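# Move long cardboard box from desk to far shelf

## Task

Pick up the long cardboard box lying on the desk and set it down on any shelf of the final shelving section at the far end of the aisle (either side is fine). It must rest directly on the shelf board, not on top of a carton, and no part of it may overhang the shelf's front edge. The robot must not tip over or finish leaning, or the task fails.

## Robot and tools

ROBOT. TidyBot++: a mobile base 0.54 m long, 0.50 m wide and 0.38 m tall on four driven casters. It carries a single seven-joint arm with a two-finger gripper. The shoulder sits 0.12 m ahead of the base centre, 0.68 m above the floor. Segments: upper arm 0.42 m, forearm 0.31 m, hand 0.31 m from wrist to the reported hand point. There is only one arm, so every argument below applies to it. At the start the arm is folded with the hand pointing down; the wrist reaches up to 0.08 m beyond the base front and the elbow can be as high as 1.15 m. Cameras: base_camera (fixed, about 0.34 m up, looking forward and down, 644x364 pinhole) and wrist_camera (fisheye, 644x476, looks where the hand points). A pointing-down hand reaches at most about 0.94 m height, and only near the base.

FRAMES. Base frame: origin on the floor under the base centre, x forward, y left, z up, metres. Odometry frame: where the base frame was at the start. base_odometry counts wheel turns only (slip looks like travel); heading in rad, left positive, -3.142 to 3.142. base_tilt in degrees, positive when the robot leans forward or to the right.

move. Arguments: base, joints, target, speeds, min_time_s, cameras, blocking. Motions in one call start together.
- base: an object with any of translate_m (forward +, -2 to 2 m), strafe_m (left +, -2 to 2 m), rotate_rad (counter-clockwise seen from above +, -6.3 to 6.3 rad). These are relative offsets from where the base last reported itself, measured along its axes at that moment. A base move quits after 14 s (time_out).
- joints: absolute targets keyed by name, in rad. joint_1_rad any angle (whole arm about vertical; positive is clockwise from above, opposite to rotate_rad). joint_2_rad -2.249 to 2.249 (shoulder; 0 = upper arm vertical, positive leans forward). joint_3_rad any angle (upper-arm twist). joint_4_rad -2.579 to 2.579 (elbow; 0 straight; with joint_3_rad at 3.14, negative bends forward). joint_5_rad any angle (forearm twist). joint_6_rad -2.099 to 2.099 (wrist; negative bends the hand forward in the reference posture). joint_7_rad any angle (hand twist; with hand down, positive is counter-clockwise from above; at 1.57 fingers open left/right). gripper_pos 0 (open) to 1 (closed), pad gap about 85 x (1 - gripper_pos) mm. Unlimited joints take the short way round; send steps under half a turn to go further.
- target: one list of seven numbers [x, y, z, qw, qx, qy, qz], an absolute hand pose in the base frame (metres, then unit quaternion), the same format as the hand_pose line. The hand point is the centre of the closed pads; hand z points out along the fingers, fingers close along hand y. With target, joints may contain only gripper_pos.
- speeds: per-action caps: translate_m/strafe_m 0.05 to 0.5 m/s (give one of them when both are used), rotate_rad 0.1 to 1.57 rad/s, gripper_pos 0.234 to 0.993 per s.
- min_time_s: 0.1 to 8 s, lower bound on each arm motion's duration.
- cameras: list of base_camera, wrist_camera or all; [] for none.
- blocking: true (default) waits until everything is at rest; false returns in about 0.5 s while motion continues. A new move only overrides the parts it names.

wait: seconds 0 to 10, optional cameras; returns early once running moves settle. stop: brakes all running motions of yours; braked parts hold and may keep pressing. zoom_image: camera plus region [x0, y0, x1, y1] in pixels of that camera's latest image, at most 504 by 504. finished_scene: scene (current scene number); ends the scene permanently, so call nothing after it.

RESULTS. hand_pose (actual), hand_target (where joint targets would put the hand), joint_positions, motor_effort in percent with peak in brackets, motor temperatures per arm joint, base_status, joint_status, hand_status. Status words: moving, done, off_target (resting away from target, maybe still pushing), contact_stop and time_out (stops; later calls in that reply are skipped), not_followed (a check withheld the targets, e.g. self-collision or pose unreachable), torque_fault (arm frozen 10 s), limit_stop_at_motor_heat. on_its_own lists unrequested behaviour; ARM HIT means a hard hit on base or arm; MOTOR HOT appears at 60 °C, with an over-temperature stop at 75 °C. A blocked base may still report done.

PRACTICE. After a target, the hand usually lands within 3 cm; fix it by adding (wanted - measured) to the last target. To hold a loaded hand still, resend hand_target, not hand_pose. Loads make the arm sag; never command a holding joint to its own reading. The arm does not avoid obstacles and keeps pushing into them; no check prevents hitting the base. Forward-pointing, low, close-in targets often miss. When a carried box touches down, hand_pose stops falling though commands keep going lower.

GRIPPER. A spring makes empty fingers sit a few mm closer than the reading, so contact comes early. If an object stops the fingers, the status is off_target and each finger squeezes about 100 to 140 N (less at low gripper speed). Boxes are empty and crush easily: grip gently, close slowly, and avoid squeezing hard while the part still rests on something.

AVOID. Dropping the box or releasing it while it moves, slamming or hard pushes on furniture, swinging loads fast, driving or turning while the arm is caught above about 0.6 m, reaching far out from folded close to furniture, or swinging a stretched arm sideways: these can tip the robot. Backing away or retracting the arm rights a slight lean. Loose objects may occasionally get nudged.

Each tool is called after "Request:" as name(argument=value, ...), one argument or row to a line, values as JSON.

## Session

Request:
move(
  cameras=["all"],
)

Scene clock: 0.00 s.
Motor temperatures (°C): [36 30 33 29 45 42 49]
base_odometry: x=+0.000 y=+0.000 heading=+0.000
base_tilt: forward=+0.3 right=+0.5
base_status: not commanded
joint_positions: joint_1_rad=+0.037 joint_2_rad=-0.382 joint_3_rad=+3.108 joint_4_rad=-2.514 joint_5_rad=-0.009 joint_6_rad=-0.907 joint_7_rad=+1.615 gripper_pos=+0.002
joint_status: not commanded
motor_effort: joint_1_rad=+0 joint_2_rad=-1 joint_3_rad=+1 joint_4_rad=+13 joint_5_rad=+1 joint_6_rad=+1 joint_7_rad=+0
hand_pose: x=+0.2597 y=+0.0017 z=+0.5950 quat_wxyz=(+0.004, +0.999, +0.017, +0.051) (m; base frame)
hand_target: x=+0.2595 y=+0.0017 z=+0.5948 quat_wxyz=(+0.004, +0.999, +0.017, +0.051) (m; base frame)
hand_status: not commanded
pictures: base_camera, wrist_camera

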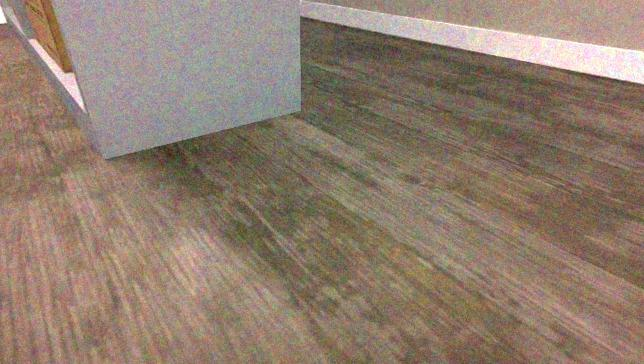

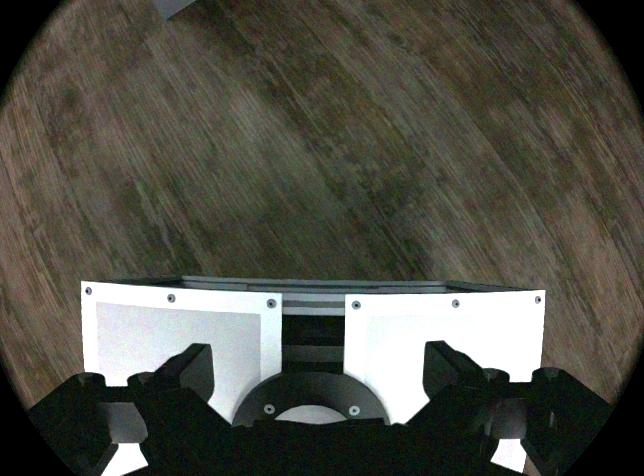

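Request:
move(
  joints={"joint_6_rad": 0.3},
  cameras=["all"],
)

Scene clock: 12.43 s.
move: done
base_odometry: x=+0.000 y=+0.000 heading=+0.000
base_tilt: forward=+0.3 right=+0.5
base_status: not commanded
joint_positions: joint_1_rad=+0.037 joint_2_rad=-0.382 joint_3_rad=+3.108 joint_4_rad=-2.514 joint_5_rad=-0.009 joint_6_rad=+0.242 joint_7_rad=+1.615 gripper_pos=+0.002
joint_status: all done
motor_effort: joint_1_rad=-1(1) joint_2_rad=-4(5) joint_3_rad=+1(1) joint_4_rad=+18(18) joint_5_rad=+1(2) joint_6_rad=+9(10) joint_7_rad=-1(1)
hand_pose: x=+0.5236 y=-0.0001 z=+0.8068 quat_wxyz=(+0.018, +0.810, +0.015, +0.585)
hand_target: x=+0.5285 y=+0.0000 z=+0.8237 quat_wxyz=(+0.018, +0.793, +0.015, +0.608)
hand_status: not commanded
pictures: base_camera, wrist_camera
wrist_camera: T_world_to_cam=[[-0.01645, -0.99869, 0.04837, -0.03208], [-0.31185, -0.04084, -0.94925, 0.98615], [0.94999, -0.03069, -0.31077, -0.11231]] pos_world=[0.41369, 0.00479, 0.90275]

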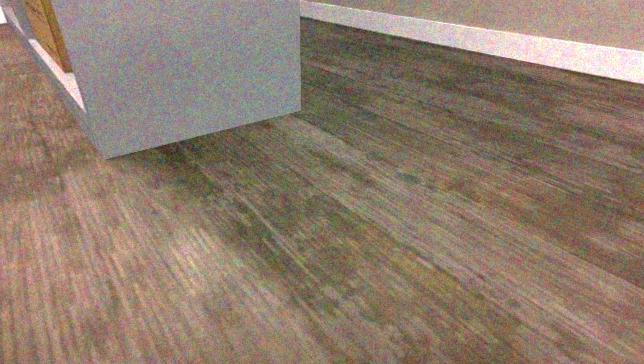

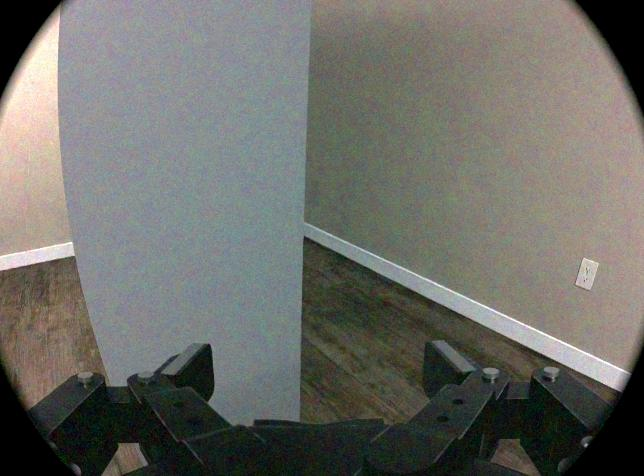

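Request:
move(
  base={"rotate_rad": 1.0},
  cameras=["all"],
)

Request:
move(
  base={"rotate_rad": 0.9},
  cameras=["all"],
)

Request:
move(
  base={"rotate_rad": 1.0},
  cameras=["all"],
)

Request:
move(
  base={"rotate_rad": 1.0},
  cameras=["all"],
)

Request:
move(
  base={"rotate_rad": 1.0},
  cameras=["all"],
)

Scene clock: 17.70 s.
move: done
base_odometry: x=+0.000 y=+0.000 heading=+1.000
base_tilt: forward=+0.3 right=+0.5
base_status: done
joint_positions: joint_1_rad=+0.037 joint_2_rad=-0.382 joint_3_rad=+3.108 joint_4_rad=-2.514 joint_5_rad=-0.009 joint_6_rad=+0.243 joint_7_rad=+1.615 gripper_pos=+0.002
joint_status: not commanded
motor_effort: joint_1_rad=+0(1) joint_2_rad=-4(6) joint_3_rad=+0(2) joint_4_rad=+18(18) joint_5_rad=+1(2) joint_6_rad=+10(10) joint_7_rad=+0(1)
hand_pose: x=+0.5236 y=+0.0000 z=+0.8069 quat_wxyz=(+0.018, +0.810, +0.015, +0.585)
hand_target: x=+0.5285 y=+0.0000 z=+0.8237 quat_wxyz=(+0.018, +0.793, +0.015, +0.608)
hand_status: not commanded
pictures: base_camera, wrist_camera
wrist_camera: T_world_to_cam=[[-0.01643, -0.99869, 0.04846, -0.03207], [-0.31152, -0.04094, -0.94936, 0.9862], [0.9501, -0.03069, -0.31044, -0.11262]] pos_world=[0.41369, 0.00489, 0.90285]

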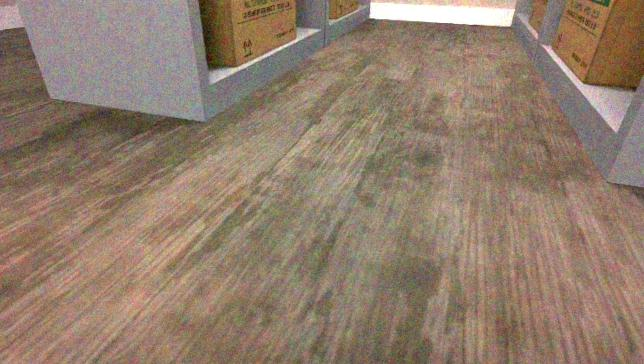

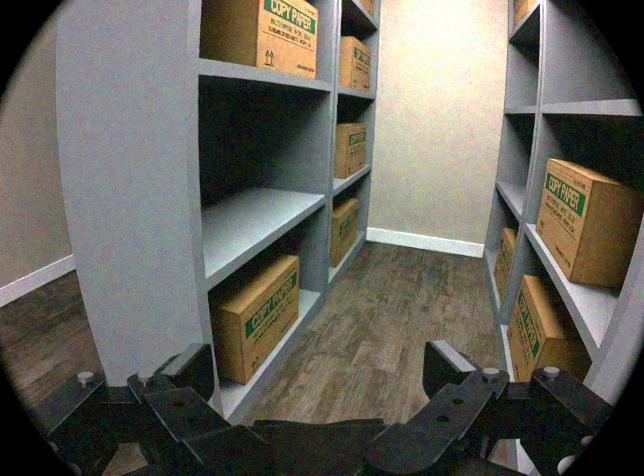

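Scene clock: 19.50 s.
move: done
base_odometry: x=+0.000 y=+0.000 heading=+1.899
base_tilt: forward=+0.3 right=+0.5
base_status: done
joint_positions: joint_1_rad=+0.037 joint_2_rad=-0.382 joint_3_rad=+3.108 joint_4_rad=-2.514 joint_5_rad=-0.009 joint_6_rad=+0.243 joint_7_rad=+1.615 gripper_pos=+0.002
joint_status: not commanded
motor_effort: joint_1_rad=+0(2) joint_2_rad=-5(5) joint_3_rad=+0(1) joint_4_rad=+18(18) joint_5_rad=+0(2) joint_6_rad=+10(10) joint_7_rad=-1(1)
hand_pose: x=+0.5236 y=+0.0000 z=+0.8070 quat_wxyz=(+0.018, +0.810, +0.015, +0.585)
hand_target: x=+0.5285 y=+0.0000 z=+0.8237 quat_wxyz=(+0.018, +0.793, +0.015, +0.608)
hand_status: not commanded
pictures: base_camera, wrist_camera
wrist_camera: T_world_to_cam=[[-0.01634, -0.99869, 0.04842, -0.03207], [-0.31143, -0.04093, -0.94939, 0.98619], [0.95013, -0.03059, -0.31035, -0.11271]] pos_world=[0.41369, 0.00489, 0.90285]

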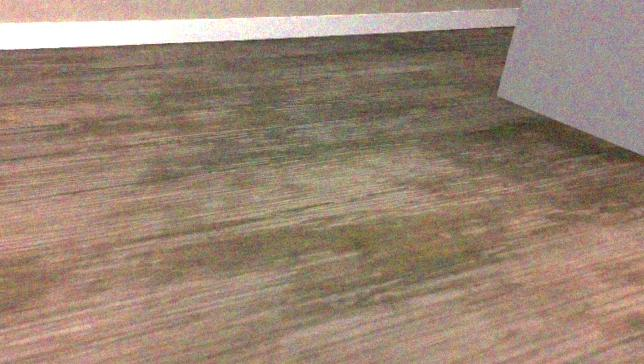

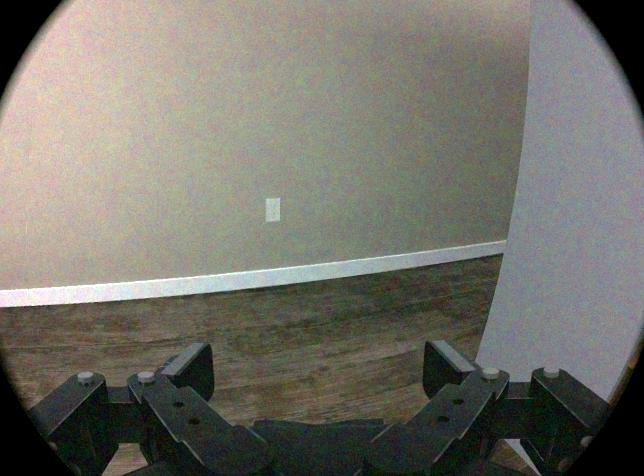

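Scene clock: 21.40 s.
move: done
base_odometry: x=+0.000 y=+0.000 heading=+2.899
base_tilt: forward=+0.3 right=+0.5
base_status: done
joint_positions: joint_1_rad=+0.037 joint_2_rad=-0.382 joint_3_rad=+3.108 joint_4_rad=-2.514 joint_5_rad=-0.009 joint_6_rad=+0.243 joint_7_rad=+1.615 gripper_pos=+0.002
joint_status: not commanded
motor_effort: joint_1_rad=+0(2) joint_2_rad=-5(5) joint_3_rad=+0(1) joint_4_rad=+18(18) joint_5_rad=+1(2) joint_6_rad=+10(10) joint_7_rad=+0(1)
hand_pose: x=+0.5236 y=+0.0000 z=+0.8070 quat_wxyz=(+0.018, +0.810, +0.015, +0.585)
hand_target: x=+0.5285 y=+0.0000 z=+0.8237 quat_wxyz=(+0.018, +0.793, +0.015, +0.608)
hand_status: not commanded
pictures: base_camera, wrist_camera
wrist_camera: T_world_to_cam=[[-0.01622, -0.99869, 0.04848, -0.03218], [-0.31133, -0.04103, -0.94941, 0.98618], [0.95016, -0.03049, -0.31026, -0.11281]] pos_world=[0.41369, 0.00489, 0.90285]

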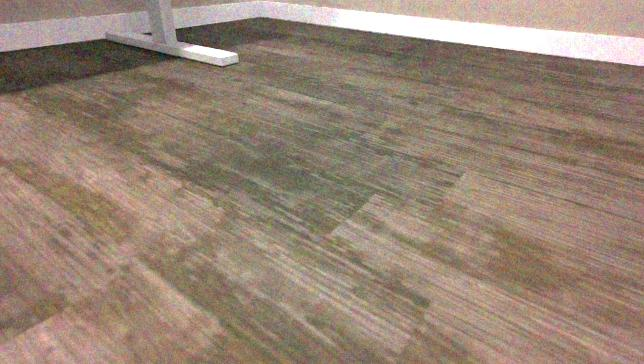

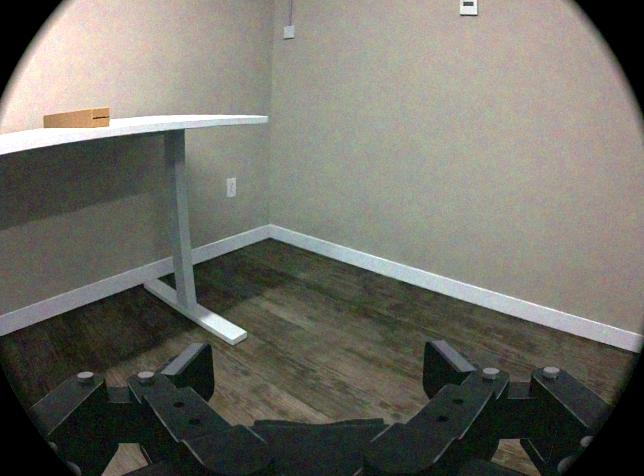

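Scene clock: 23.30 s.
move: done
base_odometry: x=+0.000 y=+0.000 heading=-2.385
base_tilt: forward=+0.3 right=+0.5
base_status: done
joint_positions: joint_1_rad=+0.037 joint_2_rad=-0.382 joint_3_rad=+3.108 joint_4_rad=-2.514 joint_5_rad=-0.009 joint_6_rad=+0.243 joint_7_rad=+1.615 gripper_pos=+0.002
joint_status: not commanded
motor_effort: joint_1_rad=+0(2) joint_2_rad=-4(5) joint_3_rad=+0(1) joint_4_rad=+18(18) joint_5_rad=+1(2) joint_6_rad=+10(10) joint_7_rad=+0(1)
hand_pose: x=+0.5236 y=+0.0001 z=+0.8070 quat_wxyz=(+0.018, +0.810, +0.015, +0.586)
hand_target: x=+0.5285 y=+0.0000 z=+0.8237 quat_wxyz=(+0.018, +0.793, +0.015, +0.608)
hand_status: not commanded
pictures: base_camera, wrist_camera
wrist_camera: T_world_to_cam=[[-0.01622, -0.99869, 0.04848, -0.03218], [-0.31133, -0.04103, -0.94941, 0.98618], [0.95016, -0.03049, -0.31026, -0.11281]] pos_world=[0.41369, 0.00489, 0.90285]

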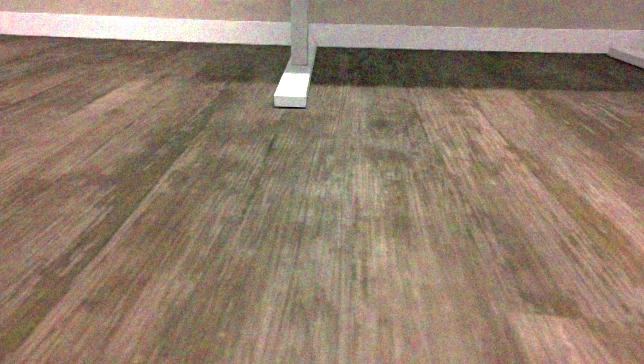

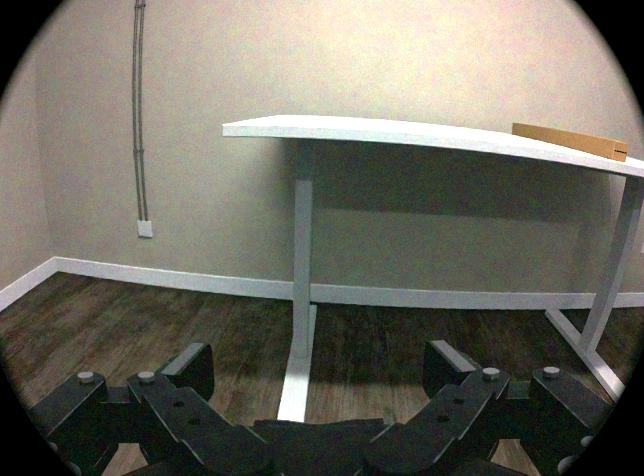

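Scene clock: 25.20 s.
move: done
base_odometry: x=+0.000 y=+0.000 heading=-1.385
base_tilt: forward=+0.3 right=+0.5
base_status: done
joint_positions: joint_1_rad=+0.037 joint_2_rad=-0.382 joint_3_rad=+3.108 joint_4_rad=-2.514 joint_5_rad=-0.009 joint_6_rad=+0.243 joint_7_rad=+1.615 gripper_pos=+0.002
joint_status: not commanded
motor_effort: joint_1_rad=-1(2) joint_2_rad=-4(5) joint_3_rad=+1(1) joint_4_rad=+18(18) joint_5_rad=+1(2) joint_6_rad=+9(10) joint_7_rad=+0(1)
hand_pose: x=+0.5236 y=+0.0001 z=+0.8070 quat_wxyz=(+0.018, +0.810, +0.015, +0.586)
hand_target: x=+0.5285 y=+0.0000 z=+0.8237 quat_wxyz=(+0.018, +0.793, +0.015, +0.608)
hand_status: not commanded
pictures: base_camera, wrist_camera
wrist_camera: T_world_to_cam=[[-0.0161, -0.99869, 0.04854, -0.03219], [-0.31124, -0.04113, -0.94944, 0.98617], [0.9502, -0.03039, -0.31017, -0.1129]] pos_world=[0.41369, 0.00499, 0.90285]

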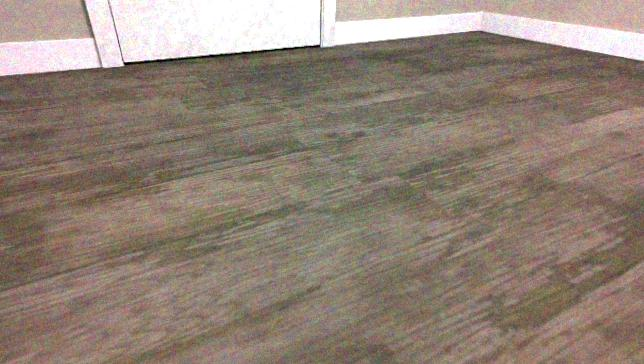

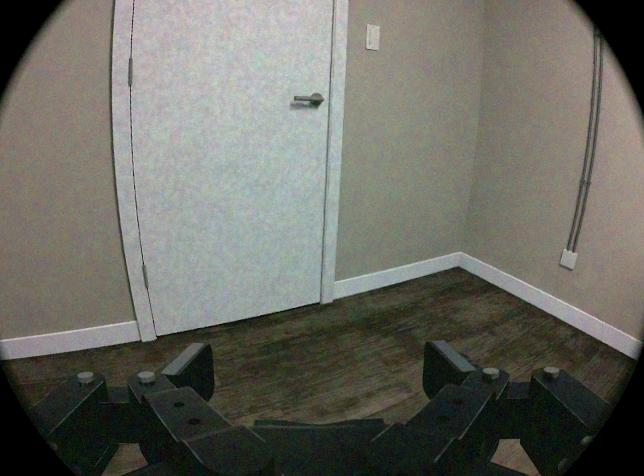

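Request:
move(
  base={"rotate_rad": -1.1},
  cameras=[],
)

Request:
move(
  base={"strafe_m": -0.58},
  cameras=["all"],
)

Scene clock: 76.60 s.
move: done
base_odometry: x=+0.000 y=+0.000 heading=-2.485
base_tilt: forward=+0.3 right=+0.5
base_status: done
joint_positions: joint_1_rad=+0.037 joint_2_rad=-0.382 joint_3_rad=+3.109 joint_4_rad=-2.514 joint_5_rad=-0.009 joint_6_rad=+0.243 joint_7_rad=+1.615 gripper_pos=+0.002
joint_status: not commanded
motor_effort: joint_1_rad=+0(2) joint_2_rad=-5(5) joint_3_rad=+0(2) joint_4_rad=+18(18) joint_5_rad=+1(2) joint_6_rad=+10(10) joint_7_rad=+0(1)
hand_pose: x=+0.5236 y=-0.0003 z=+0.8070 quat_wxyz=(+0.018, +0.810, +0.015, +0.586)
hand_target: x=+0.5285 y=+0.0000 z=+0.8237 quat_wxyz=(+0.018, +0.793, +0.015, +0.608)
hand_status: not commanded

Scene clock: 78.90 s.
move: done
base_odometry: x=-0.354 y=+0.459 heading=-2.485
base_tilt: forward=+0.3 right=+0.5
base_status: done
joint_positions: joint_1_rad=+0.037 joint_2_rad=-0.382 joint_3_rad=+3.111 joint_4_rad=-2.514 joint_5_rad=-0.009 joint_6_rad=+0.243 joint_7_rad=+1.615 gripper_pos=+0.002
joint_status: not commanded
motor_effort: joint_1_rad=+0(1) joint_2_rad=-4(5) joint_3_rad=+1(2) joint_4_rad=+18(18) joint_5_rad=+1(2) joint_6_rad=+10(10) joint_7_rad=+0(1)
hand_pose: x=+0.5237 y=-0.0011 z=+0.8071 quat_wxyz=(+0.018, +0.810, +0.014, +0.586)
hand_target: x=+0.5285 y=+0.0000 z=+0.8237 quat_wxyz=(+0.018, +0.793, +0.015, +0.608)
hand_status: not commanded
pictures: base_camera, wrist_camera
wrist_camera: T_world_to_cam=[[-0.01879, -0.9987, 0.04745, -0.03119], [-0.31123, -0.03926, -0.94952, 0.98628], [0.95015, -0.03261, -0.31008, -0.11295]] pos_world=[0.41369, 0.00389, 0.90295]

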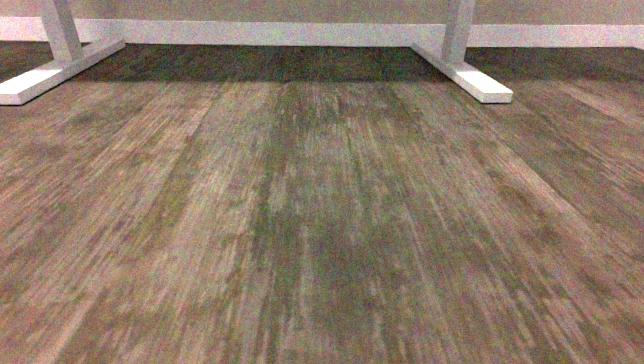

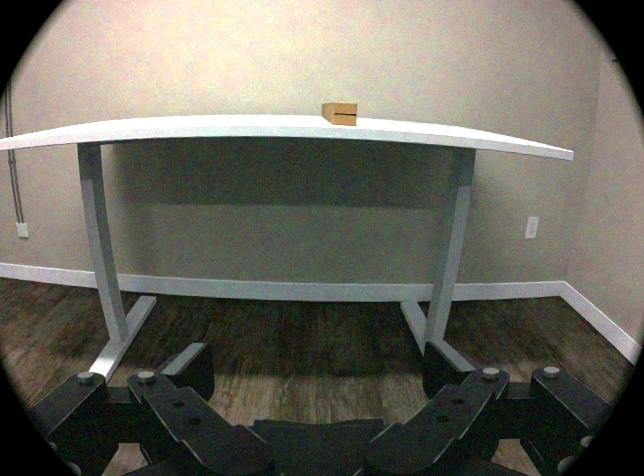

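Request:
move(
  base={"translate_m": 0.15, "strafe_m": -0.08, "rotate_rad": 0.02},
  joints={"joint_1_rad": 0.0, "joint_2_rad": 0.0, "joint_3_rad": 3.14, "joint_4_rad": -1.6, "joint_5_rad": 0.0, "joint_6_rad": -0.7, "joint_7_rad": 1.57},
  min_time_s=2,
  cameras=["all"],
)

Scene clock: 97.63 s.
move: done
base_odometry: x=-0.522 y=+0.431 heading=-2.465
base_tilt: forward=+0.3 right=+0.5
base_status: done
joint_positions: joint_1_rad=+0.017 joint_2_rad=-0.016 joint_3_rad=+3.125 joint_4_rad=-1.642 joint_5_rad=-0.009 joint_6_rad=-0.657 joint_7_rad=+1.615 gripper_pos=+0.002
joint_status: all done
motor_effort: joint_1_rad=+0(2) joint_2_rad=-17(17) joint_3_rad=+0(3) joint_4_rad=+19(20) joint_5_rad=+1(3) joint_6_rad=+8(11) joint_7_rad=+0(1)
hand_pose: x=+0.6617 y=+0.0029 z=+0.8816 quat_wxyz=(+0.005, +0.909, +0.018, +0.416)
hand_target: x=+0.6653 y=+0.0022 z=+0.8860 quat_wxyz=(+0.000, +0.913, +0.000, +0.408)
hand_status: not commanded
pictures: base_camera, wrist_camera
wrist_camera: T_world_to_cam=[[0.0103, -0.99938, 0.0338, -0.03529], [-0.65114, -0.03236, -0.75827, 1.15635], [0.75889, -0.01419, -0.65107, 0.20616]] pos_world=[0.59686, 0.00507, 1.01224]

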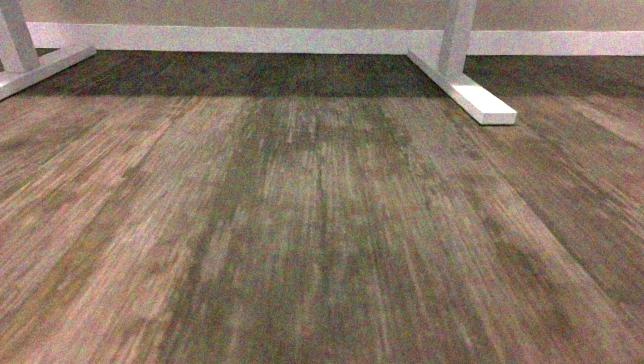

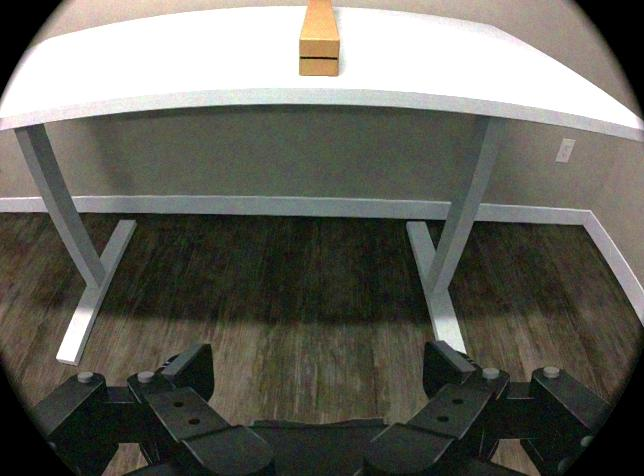

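Request:
move(
  joints={"joint_6_rad": -0.3},
  cameras=["wrist_camera"],
)

Scene clock: 108.00 s.
move: done
base_odometry: x=-0.522 y=+0.431 heading=-2.465
base_tilt: forward=+0.3 right=+0.5
base_status: not commanded
joint_positions: joint_1_rad=+0.016 joint_2_rad=-0.012 joint_3_rad=+3.126 joint_4_rad=-1.629 joint_5_rad=-0.009 joint_6_rad=-0.336 joint_7_rad=+1.615 gripper_pos=+0.002
joint_status: all done
motor_effort: joint_1_rad=+0(1) joint_2_rad=-18(18) joint_3_rad=+0(0) joint_4_rad=+20(21) joint_5_rad=+1(2) joint_6_rad=+10(10) joint_7_rad=+0(1)
hand_pose: x=+0.7167 y=+0.0021 z=+0.9724 quat_wxyz=(+0.009, +0.828, +0.015, +0.560)
hand_target: x=+0.7278 y=+0.0023 z=+0.9927 quat_wxyz=(-0.001, +0.813, +0.000, +0.582)
hand_status: not commanded
wrist_camera: T_world_to_cam=[[-0.00405, -0.99938, 0.03506, -0.03063], [-0.36927, -0.03109, -0.9288, 1.22488], [0.92931, -0.01671, -0.36892, -0.17287]] pos_world=[0.61284, 0.00457, 1.07497]

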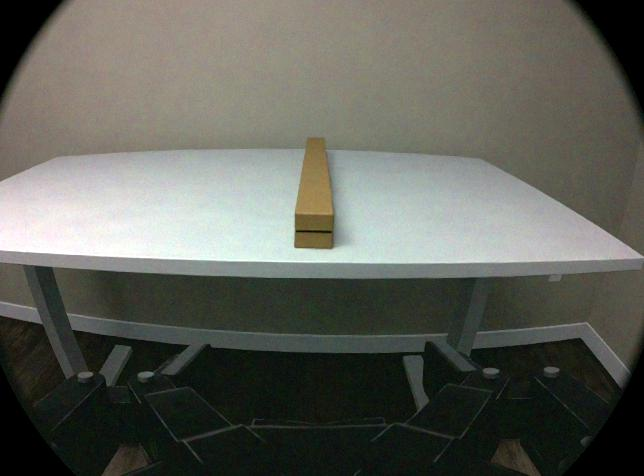

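Request:
move(
  base={"rotate_rad": 3.14},
  cameras=[],
)

Request:
move(
  base={"strafe_m": -0.5},
  joints={"joint_6_rad": -0.05},
  cameras=["all"],
)

Scene clock: 149.33 s.
move: done
base_odometry: x=-0.522 y=+0.432 heading=+0.674
base_tilt: forward=+0.3 right=+0.5
base_status: done
joint_positions: joint_1_rad=+0.001 joint_2_rad=+0.000 joint_3_rad=+3.137 joint_4_rad=-1.629 joint_5_rad=-0.009 joint_6_rad=-0.336 joint_7_rad=+1.615 gripper_pos=+0.002
joint_status: not commanded
motor_effort: joint_1_rad=+0(3) joint_2_rad=-18(21) joint_3_rad=+0(2) joint_4_rad=+20(20) joint_5_rad=+1(2) joint_6_rad=+10(10) joint_7_rad=+0(1)
hand_pose: x=+0.7202 y=+0.0044 z=+0.9654 quat_wxyz=(+0.008, +0.831, +0.017, +0.555)
hand_target: x=+0.7278 y=+0.0023 z=+0.9927 quat_wxyz=(-0.001, +0.813, +0.000, +0.582)
hand_status: not commanded

Scene clock: 151.53 s.
move: done
base_odometry: x=-0.210 y=+0.041 heading=+0.675
base_tilt: forward=+0.3 right=+0.5
base_status: done
joint_positions: joint_1_rad=+0.005 joint_2_rad=+0.000 joint_3_rad=+3.144 joint_4_rad=-1.619 joint_5_rad=-0.009 joint_6_rad=-0.090 joint_7_rad=+1.615 gripper_pos=+0.002
joint_status: all done
motor_effort: joint_1_rad=-1(3) joint_2_rad=-18(20) joint_3_rad=+0(3) joint_4_rad=+20(22) joint_5_rad=+1(2) joint_6_rad=+10(12) joint_7_rad=+0(1)
hand_pose: x=+0.7411 y=-0.0030 z=+1.0446 quat_wxyz=(+0.014, +0.754, +0.011, +0.657)
hand_target: x=+0.7435 y=+0.0023 z=+1.0688 quat_wxyz=(-0.001, +0.735, +0.000, +0.679)
hand_status: not commanded
pictures: base_camera, wrist_camera
wrist_camera: T_world_to_cam=[[-0.02151, -0.99923, 0.03278, -0.02286], [-0.13495, -0.02958, -0.99041, 1.19151], [0.99062, -0.02573, -0.13421, -0.45973]] pos_world=[0.61572, 0.00058, 1.11913]

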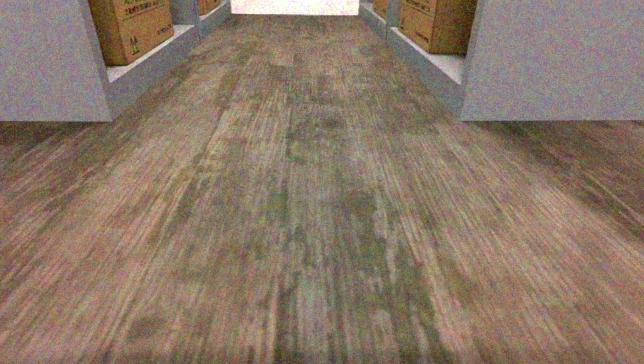

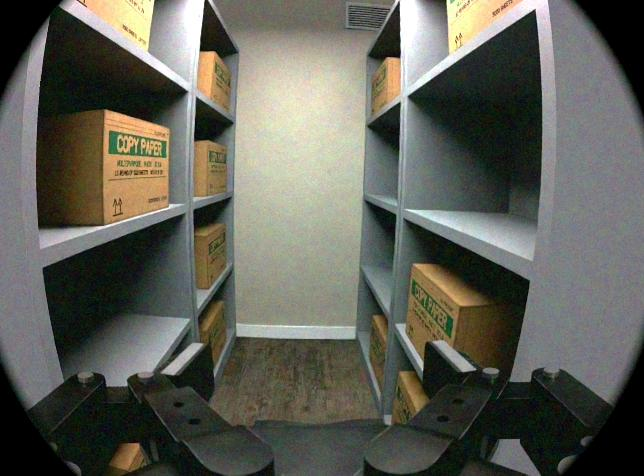

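Request:
move(
  target=[0.62, 0.0, 0.80, 0, 0.9239, 0, 0.3827],
  min_time_s=2,
)

Request:
move(
  target=[0.55, -0.25, 0.75, 0, 0.9239, 0, 0.3827],
  min_time_s=2,
)

Request:
move(
  target=[0.55, -0.48, 0.68, 0, 0.9239, 0, 0.3827],
  min_time_s=2,
  cameras=["wrist_camera"],
)

Scene clock: 230.17 s.
move: done
base_odometry: x=-0.210 y=+0.041 heading=+0.675
base_tilt: forward=+0.3 right=+0.5
base_status: not commanded
joint_positions: joint_1_rad=+0.004 joint_2_rad=-0.028 joint_3_rad=+3.144 joint_4_rad=-1.858 joint_5_rad=-0.009 joint_6_rad=-0.479 joint_7_rad=+1.615 gripper_pos=+0.002
joint_status: not commanded
motor_effort: joint_1_rad=-1(1) joint_2_rad=-16(18) joint_3_rad=+0(0) joint_4_rad=+18(20) joint_5_rad=+0(2) joint_6_rad=+7(11) joint_7_rad=+0(1)
hand_pose: x=+0.6413 y=-0.0009 z=+0.8125 quat_wxyz=(+0.007, +0.914, +0.014, +0.404)
hand_target: x=+0.6200 y=+0.0000 z=+0.8000 quat_wxyz=(+0.000, +0.924, +0.000, +0.383)
hand_status: done (0.025 m and 3.2 deg from the pose sent, 0.273 m and 37.1 deg at the start)
pictures: none

Scene clock: 232.87 s.
move: done
base_odometry: x=-0.210 y=+0.041 heading=+0.675
base_tilt: forward=+0.3 right=+0.5
base_status: not commanded
joint_positions: joint_1_rad=+0.578 joint_2_rad=+0.076 joint_3_rad=+3.447 joint_4_rad=-1.876 joint_5_rad=-0.817 joint_6_rad=-0.773 joint_7_rad=+2.931 gripper_pos=+0.002
joint_status: not commanded
motor_effort: joint_1_rad=-1(2) joint_2_rad=-18(18) joint_3_rad=+0(1) joint_4_rad=+17(19) joint_5_rad=-4(4) joint_6_rad=+4(9) joint_7_rad=-1(1)
hand_pose: x=+0.5482 y=-0.2671 z=+0.7615 quat_wxyz=(+0.036, +0.927, +0.001, +0.373)
hand_target: x=+0.5500 y=-0.2500 z=+0.7500 quat_wxyz=(+0.000, +0.924, +0.000, +0.383)
hand_status: done (0.021 m and 4.3 deg from the pose sent, 0.273 m and 3.2 deg at the start)
pictures: none

Scene clock: 235.47 s.
move: done
base_odometry: x=-0.210 y=+0.041 heading=+0.675
base_tilt: forward=+0.3 right=+0.5
base_status: not commanded
joint_positions: joint_1_rad=+1.318 joint_2_rad=+0.607 joint_3_rad=+2.870 joint_4_rad=-1.426 joint_5_rad=-0.779 joint_6_rad=-0.854 joint_7_rad=+2.997 gripper_pos=+0.002
joint_status: not commanded
motor_effort: joint_1_rad=+0(2) joint_2_rad=-31(32) joint_3_rad=-4(5) joint_4_rad=+16(17) joint_5_rad=-4(5) joint_6_rad=+1(3) joint_7_rad=+0(1)
hand_pose: x=+0.5572 y=-0.4801 z=+0.6852 quat_wxyz=(-0.015, +0.913, -0.067, +0.402)
hand_target: x=+0.5500 y=-0.4800 z=+0.6800 quat_wxyz=(+0.000, +0.924, +0.000, +0.383)
hand_status: done (0.009 m and 8.2 deg from the pose sent, 0.228 m and 4.3 deg at the start)
wrist_camera: T_world_to_cam=[[-0.12664, -0.98942, -0.07075, -0.35756], [-0.66603, 0.13767, -0.73311, 0.99652], [0.7351, -0.04572, -0.67642, 0.16626]] pos_world=[0.49621, -0.48338, 0.81772]

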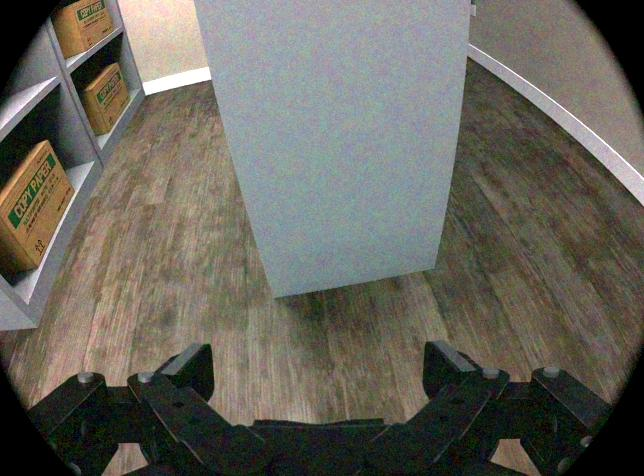

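Request:
move(
  target=[0.55, -0.2, 0.85, 0, 0.9239, 0, 0.3827],
  min_time_s=2,
)

Request:
move(
  target=[0.60, 0.0, 1.02, 0, 0.9239, 0, 0.3827],
  base={"rotate_rad": 3.143},
  min_time_s=2,
)

Request:
move(
  base={"strafe_m": -0.5},
  cameras=["all"],
)

Scene clock: 267.03 s.
move: done
base_odometry: x=-0.210 y=+0.041 heading=+0.675
base_tilt: forward=+0.3 right=+0.5
base_status: not commanded
joint_positions: joint_1_rad=+0.244 joint_2_rad=-0.055 joint_3_rad=+3.621 joint_4_rad=-1.703 joint_5_rad=-0.668 joint_6_rad=-0.885 joint_7_rad=+2.604 gripper_pos=+0.002
joint_status: not commanded
motor_effort: joint_1_rad=-1(2) joint_2_rad=-14(33) joint_3_rad=+0(5) joint_4_rad=+18(18) joint_5_rad=-5(5) joint_6_rad=+5(5) joint_7_rad=+0(1)
hand_pose: x=+0.5752 y=-0.2069 z=+0.8752 quat_wxyz=(+0.013, +0.907, +0.014, +0.421)
hand_target: x=+0.5500 y=-0.2000 z=+0.8500 quat_wxyz=(+0.000, +0.924, +0.000, +0.383)
hand_status: done (0.036 m and 5.2 deg from the pose sent, 0.325 m and 8.2 deg at the start)
pictures: none

Scene clock: 270.57 s.
move: done
base_odometry: x=-0.210 y=+0.041 heading=-2.466
base_tilt: forward=+0.3 right=+0.5
base_status: done
joint_positions: joint_1_rad=-0.014 joint_2_rad=-0.050 joint_3_rad=+3.172 joint_4_rad=-1.207 joint_5_rad=-0.080 joint_6_rad=-1.199 joint_7_rad=+1.646 gripper_pos=+0.002
joint_status: not commanded
motor_effort: joint_1_rad=+0(3) joint_2_rad=-15(19) joint_3_rad=+0(3) joint_4_rad=+18(19) joint_5_rad=+0(5) joint_6_rad=+8(8) joint_7_rad=-1(1)
hand_pose: x=+0.6063 y=+0.0159 z=+1.0091 quat_wxyz=(-0.023, +0.923, +0.027, +0.384)
hand_target: x=+0.6000 y=+0.0000 z=+1.0200 quat_wxyz=(+0.000, +0.924, +0.000, +0.383)
hand_status: done (0.020 m and 4.1 deg from the pose sent, 0.254 m and 5.2 deg at the start)
pictures: none

Scene clock: 272.77 s.
move: done
base_odometry: x=-0.523 y=+0.431 heading=-2.466
base_tilt: forward=+0.3 right=+0.5
base_status: done
joint_positions: joint_1_rad=-0.015 joint_2_rad=-0.050 joint_3_rad=+3.172 joint_4_rad=-1.207 joint_5_rad=-0.071 joint_6_rad=-1.199 joint_7_rad=+1.645 gripper_pos=+0.002
joint_status: not commanded
motor_effort: joint_1_rad=-1(4) joint_2_rad=-15(15) joint_3_rad=+0(3) joint_4_rad=+18(18) joint_5_rad=+0(2) joint_6_rad=+7(8) joint_7_rad=+0(1)
hand_pose: x=+0.6063 y=+0.0141 z=+1.0089 quat_wxyz=(-0.019, +0.923, +0.028, +0.383)
hand_target: x=+0.6000 y=+0.0000 z=+1.0200 quat_wxyz=(+0.000, +0.924, +0.000, +0.383)
hand_status: not commanded
pictures: base_camera, wrist_camera
wrist_camera: T_world_to_cam=[[0.04945, -0.99877, -0.00311, -0.01435], [-0.70272, -0.03258, -0.71072, 1.20052], [0.70974, 0.03733, -0.70347, 0.41318]] pos_world=[0.55109, 0.00935, 1.14385]

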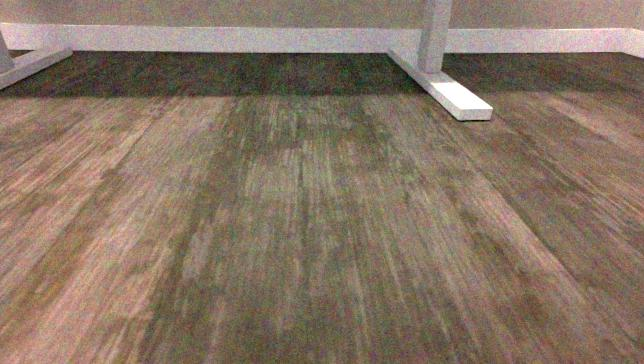

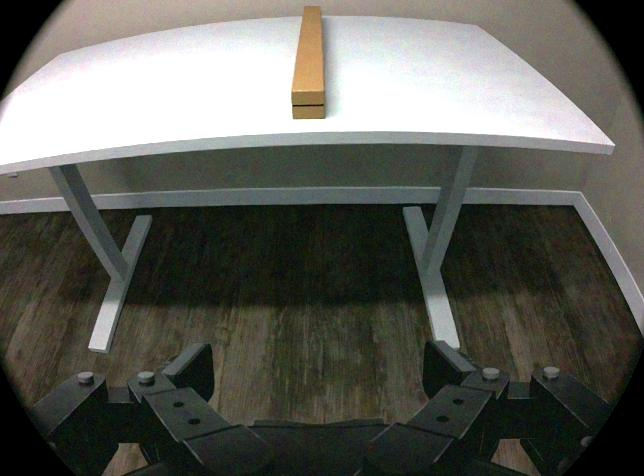

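Request:
move(
  base={"rotate_rad": 0.05},
  cameras=[],
)

Request:
move(
  base={"translate_m": 0.60},
  speeds={"translate_m": 0.3},
  cameras=["all"],
)

Scene clock: 286.07 s.
move: done
base_odometry: x=-0.523 y=+0.431 heading=-2.416
base_tilt: forward=+0.3 right=+0.5
base_status: done
joint_positions: joint_1_rad=-0.020 joint_2_rad=-0.050 joint_3_rad=+3.165 joint_4_rad=-1.207 joint_5_rad=-0.070 joint_6_rad=-1.200 joint_7_rad=+1.645 gripper_pos=+0.002
joint_status: not commanded
motor_effort: joint_1_rad=-1(2) joint_2_rad=-15(15) joint_3_rad=+0(2) joint_4_rad=+18(18) joint_5_rad=+0(1) joint_6_rad=+8(8) joint_7_rad=+0(1)
hand_pose: x=+0.6060 y=+0.0194 z=+1.0089 quat_wxyz=(-0.021, +0.923, +0.033, +0.383)
hand_target: x=+0.6000 y=+0.0000 z=+1.0200 quat_wxyz=(+0.000, +0.924, +0.000, +0.383)
hand_status: not commanded

Scene clock: 288.93 s.
move: done
base_odometry: x=-0.972 y=+0.033 heading=-2.416
base_tilt: forward=+0.3 right=+0.5
base_status: done
joint_positions: joint_1_rad=-0.020 joint_2_rad=-0.044 joint_3_rad=+3.165 joint_4_rad=-1.205 joint_5_rad=-0.070 joint_6_rad=-1.203 joint_7_rad=+1.645 gripper_pos=+0.002
joint_status: not commanded
motor_effort: joint_1_rad=+0(1) joint_2_rad=-14(19) joint_3_rad=+0(1) joint_4_rad=+18(18) joint_5_rad=+0(2) joint_6_rad=+8(8) joint_7_rad=+0(1)
hand_pose: x=+0.6072 y=+0.0195 z=+1.0062 quat_wxyz=(-0.021, +0.924, +0.033, +0.380)
hand_target: x=+0.6000 y=+0.0000 z=+1.0200 quat_wxyz=(+0.000, +0.924, +0.000, +0.383)
hand_status: not commanded
pictures: base_camera, wrist_camera
wrist_camera: T_world_to_cam=[[0.06048, -0.99817, -0.00208, -0.01675], [-0.70753, -0.0414, -0.70547, 1.19732], [0.70409, 0.04414, -0.70874, 0.41907]] pos_world=[0.55309, 0.01436, 1.14165]

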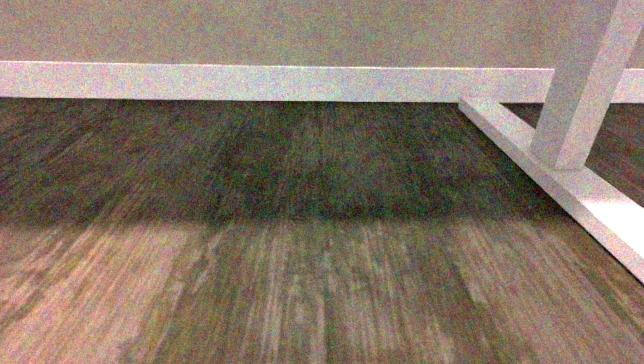

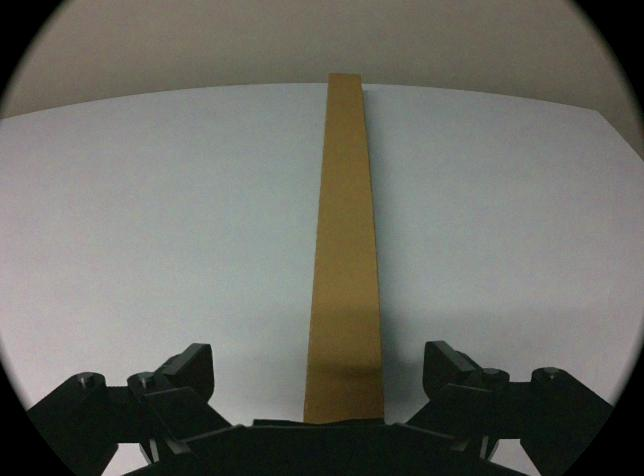

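Request:
move(
  target=[0.75, 0.0, 0.975, 0, 0.9239, 0, 0.3827],
  min_time_s=2,
  cameras=["wrist_camera"],
)

Scene clock: 304.87 s.
move: done
base_odometry: x=-0.972 y=+0.033 heading=-2.416
base_tilt: forward=+0.3 right=+0.5
base_status: not commanded
joint_positions: joint_1_rad=-0.020 joint_2_rad=+0.268 joint_3_rad=+3.165 joint_4_rad=-0.979 joint_5_rad=-0.070 joint_6_rad=-1.191 joint_7_rad=+1.645 gripper_pos=+0.002
joint_status: not commanded
motor_effort: joint_1_rad=+0(1) joint_2_rad=-24(26) joint_3_rad=+0(0) joint_4_rad=+18(19) joint_5_rad=+1(2) joint_6_rad=+7(8) joint_7_rad=+0(1)
hand_pose: x=+0.7300 y=+0.0215 z=+0.9511 quat_wxyz=(-0.019, +0.937, +0.034, +0.346)
hand_target: x=+0.7500 y=+0.0000 z=+0.9750 quat_wxyz=(+0.000, +0.924, +0.000, +0.383)
hand_status: done (0.038 m and 6.3 deg from the pose sent, 0.147 m and 4.5 deg at the start)
wrist_camera: T_world_to_cam=[[0.06026, -0.99818, 0.00025, -0.02437], [-0.75701, -0.04586, -0.65179, 1.23052], [0.65062, 0.03908, -0.7584, 0.37984]] pos_world=[0.68585, 0.01726, 1.09012]

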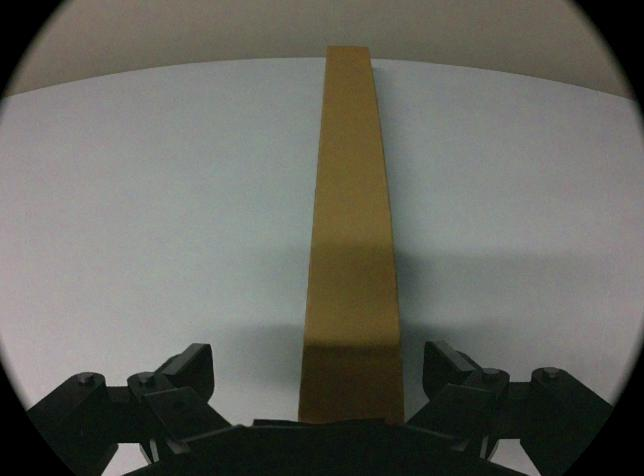

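Request:
move(
  joints={"joint_5_rad": 0.08, "joint_7_rad": 1.49},
  cameras=["wrist_camera"],
)

Scene clock: 317.43 s.
move: done
base_odometry: x=-0.972 y=+0.033 heading=-2.416
base_tilt: forward=+0.3 right=+0.5
base_status: not commanded
joint_positions: joint_1_rad=-0.019 joint_2_rad=+0.268 joint_3_rad=+3.171 joint_4_rad=-0.979 joint_5_rad=+0.026 joint_6_rad=-1.191 joint_7_rad=+1.544 gripper_pos=+0.002
joint_status: all done
motor_effort: joint_1_rad=-1(2) joint_2_rad=-24(25) joint_3_rad=+0(2) joint_4_rad=+18(18) joint_5_rad=+1(2) joint_6_rad=+7(7) joint_7_rad=+0(2)
hand_pose: x=+0.7302 y=-0.0101 z=+0.9507 quat_wxyz=(+0.014, +0.938, -0.016, +0.345)
hand_target: x=+0.7493 y=-0.0281 z=+0.9760 quat_wxyz=(+0.032, +0.922, -0.041, +0.384)
hand_status: not commanded
wrist_camera: T_world_to_cam=[[-0.05441, -0.99815, 0.02715, 0.00229], [-0.75925, 0.02369, -0.65037, 1.22986], [0.64852, -0.056, -0.75913, 0.382]] pos_world=[0.68617, -0.00546, 1.08979]

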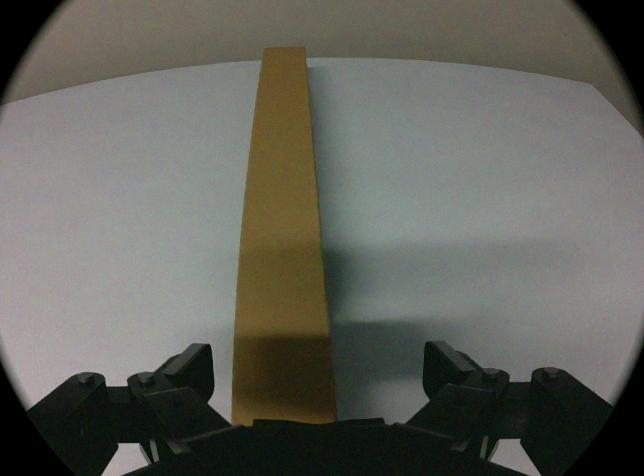

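Request:
move(
  joints={"joint_2_rad": 0.311, "joint_4_rad": -0.957, "joint_5_rad": -0.075, "joint_6_rad": -1.075},
  min_time_s=2,
  cameras=["wrist_camera"],
)

Scene clock: 337.07 s.
move: done
base_odometry: x=-0.972 y=+0.033 heading=-2.416
base_tilt: forward=+0.3 right=+0.5
base_status: not commanded
joint_positions: joint_1_rad=-0.019 joint_2_rad=+0.292 joint_3_rad=+3.171 joint_4_rad=-0.979 joint_5_rad=+0.003 joint_6_rad=-1.130 joint_7_rad=+1.544 gripper_pos=+0.002
joint_status: all done
motor_effort: joint_1_rad=-1(1) joint_2_rad=-25(26) joint_3_rad=+0(0) joint_4_rad=+18(19) joint_5_rad=+1(2) joint_6_rad=+7(9) joint_7_rad=-1(1)
hand_pose: x=+0.7507 y=-0.0034 z=+0.9481 quat_wxyz=(+0.002, +0.932, -0.015, +0.362)
hand_target: x=+0.7712 y=+0.0151 z=+0.9594 quat_wxyz=(-0.045, +0.920, -0.046, +0.387)
hand_status: not commanded
wrist_camera: T_world_to_cam=[[-0.04665, -0.9989, 0.0049, 0.02545], [-0.73525, 0.03102, -0.67709, 1.251], [0.67619, -0.03519, -0.73589, 0.32426]] pos_world=[0.70172, -0.00198, 1.08553]

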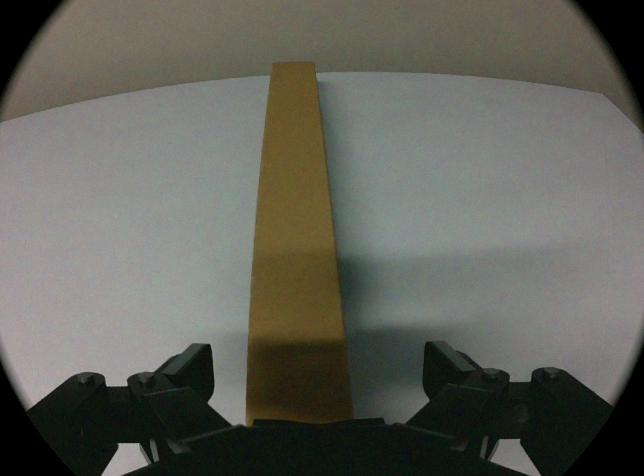

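Request:
move(
  joints={"joint_4_rad": -1.03, "joint_5_rad": -0.10, "joint_6_rad": -1.0},
  min_time_s=1.5,
  cameras=["wrist_camera"],
)

Scene clock: 346.37 s.
move: done
base_odometry: x=-0.972 y=+0.033 heading=-2.416
base_tilt: forward=+0.4 right=+0.5
base_status: not commanded
joint_positions: joint_1_rad=-0.019 joint_2_rad=+0.292 joint_3_rad=+3.171 joint_4_rad=-0.996 joint_5_rad=-0.019 joint_6_rad=-1.056 joint_7_rad=+1.544 gripper_pos=+0.002
joint_status: all done
motor_effort: joint_1_rad=+0(1) joint_2_rad=-26(26) joint_3_rad=+0(0) joint_4_rad=+18(19) joint_5_rad=+2(2) joint_6_rad=+8(9) joint_7_rad=+0(1)
hand_pose: x=+0.7652 y=+0.0027 z=+0.9549 quat_wxyz=(-0.009, +0.921, -0.016, +0.388)
hand_target: x=+0.7777 y=+0.0204 z=+0.9382 quat_wxyz=(-0.057, +0.919, -0.050, +0.388)
hand_status: not commanded
wrist_camera: T_world_to_cam=[[-0.03992, -0.99903, -0.01856, 0.04931], [-0.69605, 0.04113, -0.71681, 1.27404], [0.71688, -0.0157, -0.69702, 0.25137]] pos_world=[0.70857, 0.00081, 1.08937]

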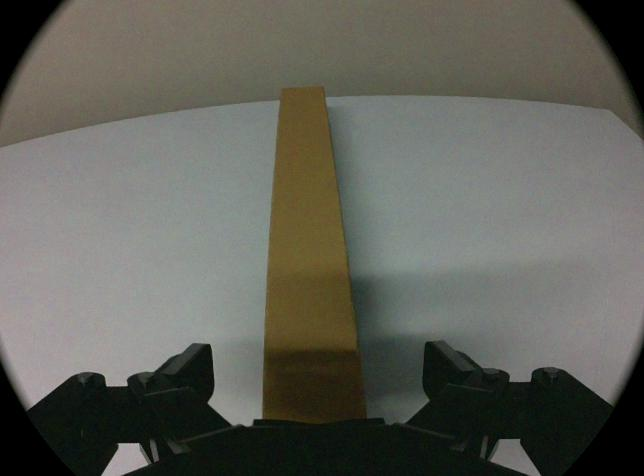

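Request:
move(
  joints={"joint_4_rad": -1.115, "joint_6_rad": -0.95},
  min_time_s=2,
  cameras=["wrist_camera"],
)

Scene clock: 353.63 s.
move: done
base_odometry: x=-0.972 y=+0.033 heading=-2.416
base_tilt: forward=+0.3 right=+0.5
base_status: not commanded
joint_positions: joint_1_rad=-0.019 joint_2_rad=+0.293 joint_3_rad=+3.171 joint_4_rad=-1.080 joint_5_rad=-0.019 joint_6_rad=-1.006 joint_7_rad=+1.544 gripper_pos=+0.002
joint_status: all done
motor_effort: joint_1_rad=-1(1) joint_2_rad=-26(26) joint_3_rad=+0(0) joint_4_rad=+19(19) joint_5_rad=+1(2) joint_6_rad=+7(10) joint_7_rad=+0(1)
hand_pose: x=+0.7642 y=+0.0023 z=+0.9217 quat_wxyz=(-0.009, +0.928, -0.017, +0.373)
hand_target: x=+0.7751 y=+0.0192 z=+0.9043 quat_wxyz=(-0.056, +0.925, -0.054, +0.372)
hand_status: not commanded
wrist_camera: T_world_to_cam=[[-0.04168, -0.99897, -0.01787, 0.04899], [-0.71988, 0.04243, -0.6928, 1.24549], [0.69284, -0.01601, -0.72091, 0.26939]] pos_world=[0.712, 0.00041, 1.05796]

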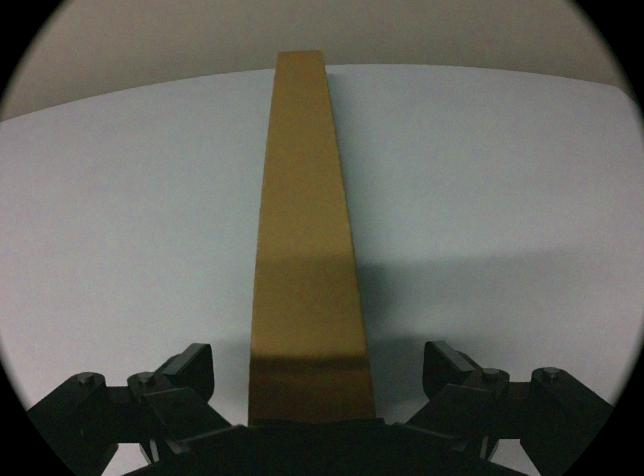

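Request:
move(
  joints={"joint_4_rad": -1.133, "joint_6_rad": -0.935},
  min_time_s=1,
)

Request:
move(
  joints={"gripper_pos": 0.40},
  speeds={"gripper_pos": 0.234},
  cameras=["wrist_camera"],
)

Scene clock: 359.20 s.
move: done
base_odometry: x=-0.972 y=+0.033 heading=-2.416
base_tilt: forward=+0.3 right=+0.5
base_status: not commanded
joint_positions: joint_1_rad=-0.019 joint_2_rad=+0.293 joint_3_rad=+3.171 joint_4_rad=-1.097 joint_5_rad=-0.019 joint_6_rad=-0.991 joint_7_rad=+1.544 gripper_pos=+0.002
joint_status: all done
motor_effort: joint_1_rad=-1(1) joint_2_rad=-26(26) joint_3_rad=+0(0) joint_4_rad=+19(19) joint_5_rad=+1(2) joint_6_rad=+7(9) joint_7_rad=+0(1)
hand_pose: x=+0.7647 y=+0.0022 z=+0.9158 quat_wxyz=(-0.009, +0.928, -0.017, +0.371)
hand_target: x=+0.7752 y=+0.0188 z=+0.8980 quat_wxyz=(-0.056, +0.926, -0.055, +0.370)
hand_status: not commanded
pictures: none

Scene clock: 361.50 s.
move: done
base_odometry: x=-0.972 y=+0.033 heading=-2.416
base_tilt: forward=+0.3 right=+0.5
base_status: not commanded
joint_positions: joint_1_rad=-0.019 joint_2_rad=+0.293 joint_3_rad=+3.171 joint_4_rad=-1.097 joint_5_rad=-0.022 joint_6_rad=-0.989 joint_7_rad=+1.544 gripper_pos=+0.399
joint_status: all done
motor_effort: joint_1_rad=+0(1) joint_2_rad=-26(26) joint_3_rad=+0(1) joint_4_rad=+19(19) joint_5_rad=+1(2) joint_6_rad=+7(8) joint_7_rad=-1(1)
hand_pose: x=+0.7650 y=+0.0030 z=+0.9162 quat_wxyz=(-0.010, +0.928, -0.018, +0.372)
hand_target: x=+0.7752 y=+0.0188 z=+0.8980 quat_wxyz=(-0.056, +0.926, -0.055, +0.370)
hand_status: not commanded
wrist_camera: T_world_to_cam=[[-0.04144, -0.99892, -0.02088, 0.05223], [-0.72048, 0.04436, -0.69205, 1.24203], [0.69223, -0.01363, -0.72154, 0.26584]] pos_world=[0.713, 0.0007, 1.05246]

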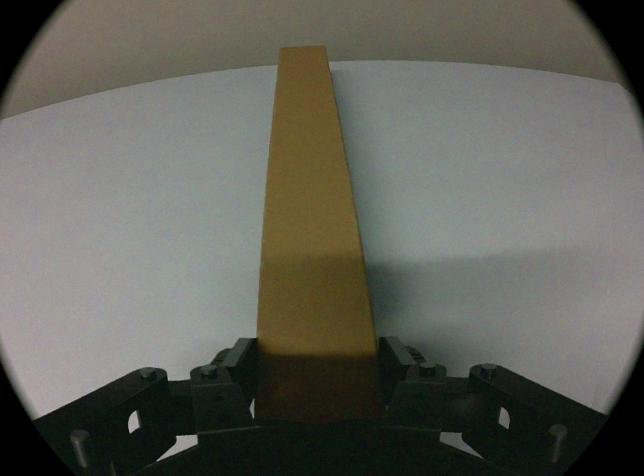

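Request:
move(
  joints={"gripper_pos": 0.43},
  speeds={"gripper_pos": 0.234},
)

Scene clock: 366.93 s.
move: done
base_odometry: x=-0.972 y=+0.033 heading=-2.416
base_tilt: forward=+0.4 right=+0.5
base_status: not commanded
joint_positions: joint_1_rad=-0.019 joint_2_rad=+0.293 joint_3_rad=+3.171 joint_4_rad=-1.097 joint_5_rad=-0.022 joint_6_rad=-0.989 joint_7_rad=+1.544 gripper_pos=+0.431
joint_status: all done
motor_effort: joint_1_rad=+0(1) joint_2_rad=-25(26) joint_3_rad=+0(1) joint_4_rad=+18(18) joint_5_rad=+1(2) joint_6_rad=+7(8) joint_7_rad=+0(1)
hand_pose: x=+0.7651 y=+0.0030 z=+0.9162 quat_wxyz=(-0.010, +0.928, -0.018, +0.372)
hand_target: x=+0.7752 y=+0.0188 z=+0.8980 quat_wxyz=(-0.056, +0.926, -0.055, +0.370)
hand_status: not commanded
pictures: none

Request:
move(
  joints={"gripper_pos": 0.45},
  speeds={"gripper_pos": 0.234},
  cameras=["wrist_camera"],
)

Scene clock: 369.97 s.
move: done
base_odometry: x=-0.972 y=+0.033 heading=-2.416
base_tilt: forward=+0.3 right=+0.5
base_status: not commanded
joint_positions: joint_1_rad=-0.019 joint_2_rad=+0.293 joint_3_rad=+3.171 joint_4_rad=-1.097 joint_5_rad=-0.022 joint_6_rad=-0.988 joint_7_rad=+1.544 gripper_pos=+0.448
joint_status: all done
motor_effort: joint_1_rad=+0(1) joint_2_rad=-25(26) joint_3_rad=+0(0) joint_4_rad=+18(19) joint_5_rad=+1(1) joint_6_rad=+8(8) joint_7_rad=+0(1)
hand_pose: x=+0.7652 y=+0.0030 z=+0.9162 quat_wxyz=(-0.010, +0.928, -0.018, +0.372)
hand_target: x=+0.7752 y=+0.0188 z=+0.8980 quat_wxyz=(-0.056, +0.926, -0.055, +0.370)
hand_status: not commanded
wrist_camera: T_world_to_cam=[[-0.04143, -0.99892, -0.02106, 0.05241], [-0.71994, 0.04446, -0.69261, 1.24237], [0.6928, -0.01353, -0.72101, 0.26488]] pos_world=[0.7131, 0.0007, 1.05256]

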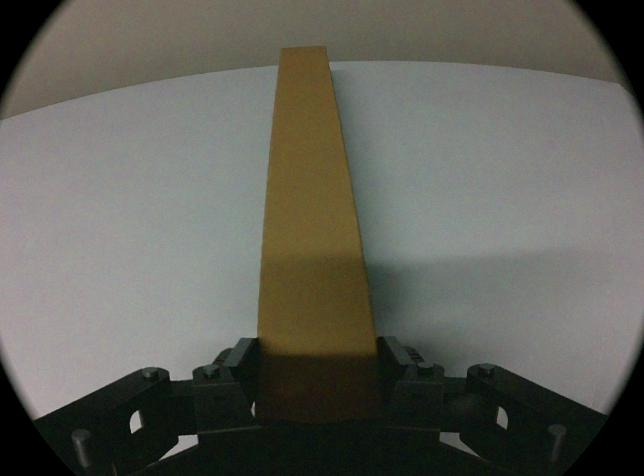

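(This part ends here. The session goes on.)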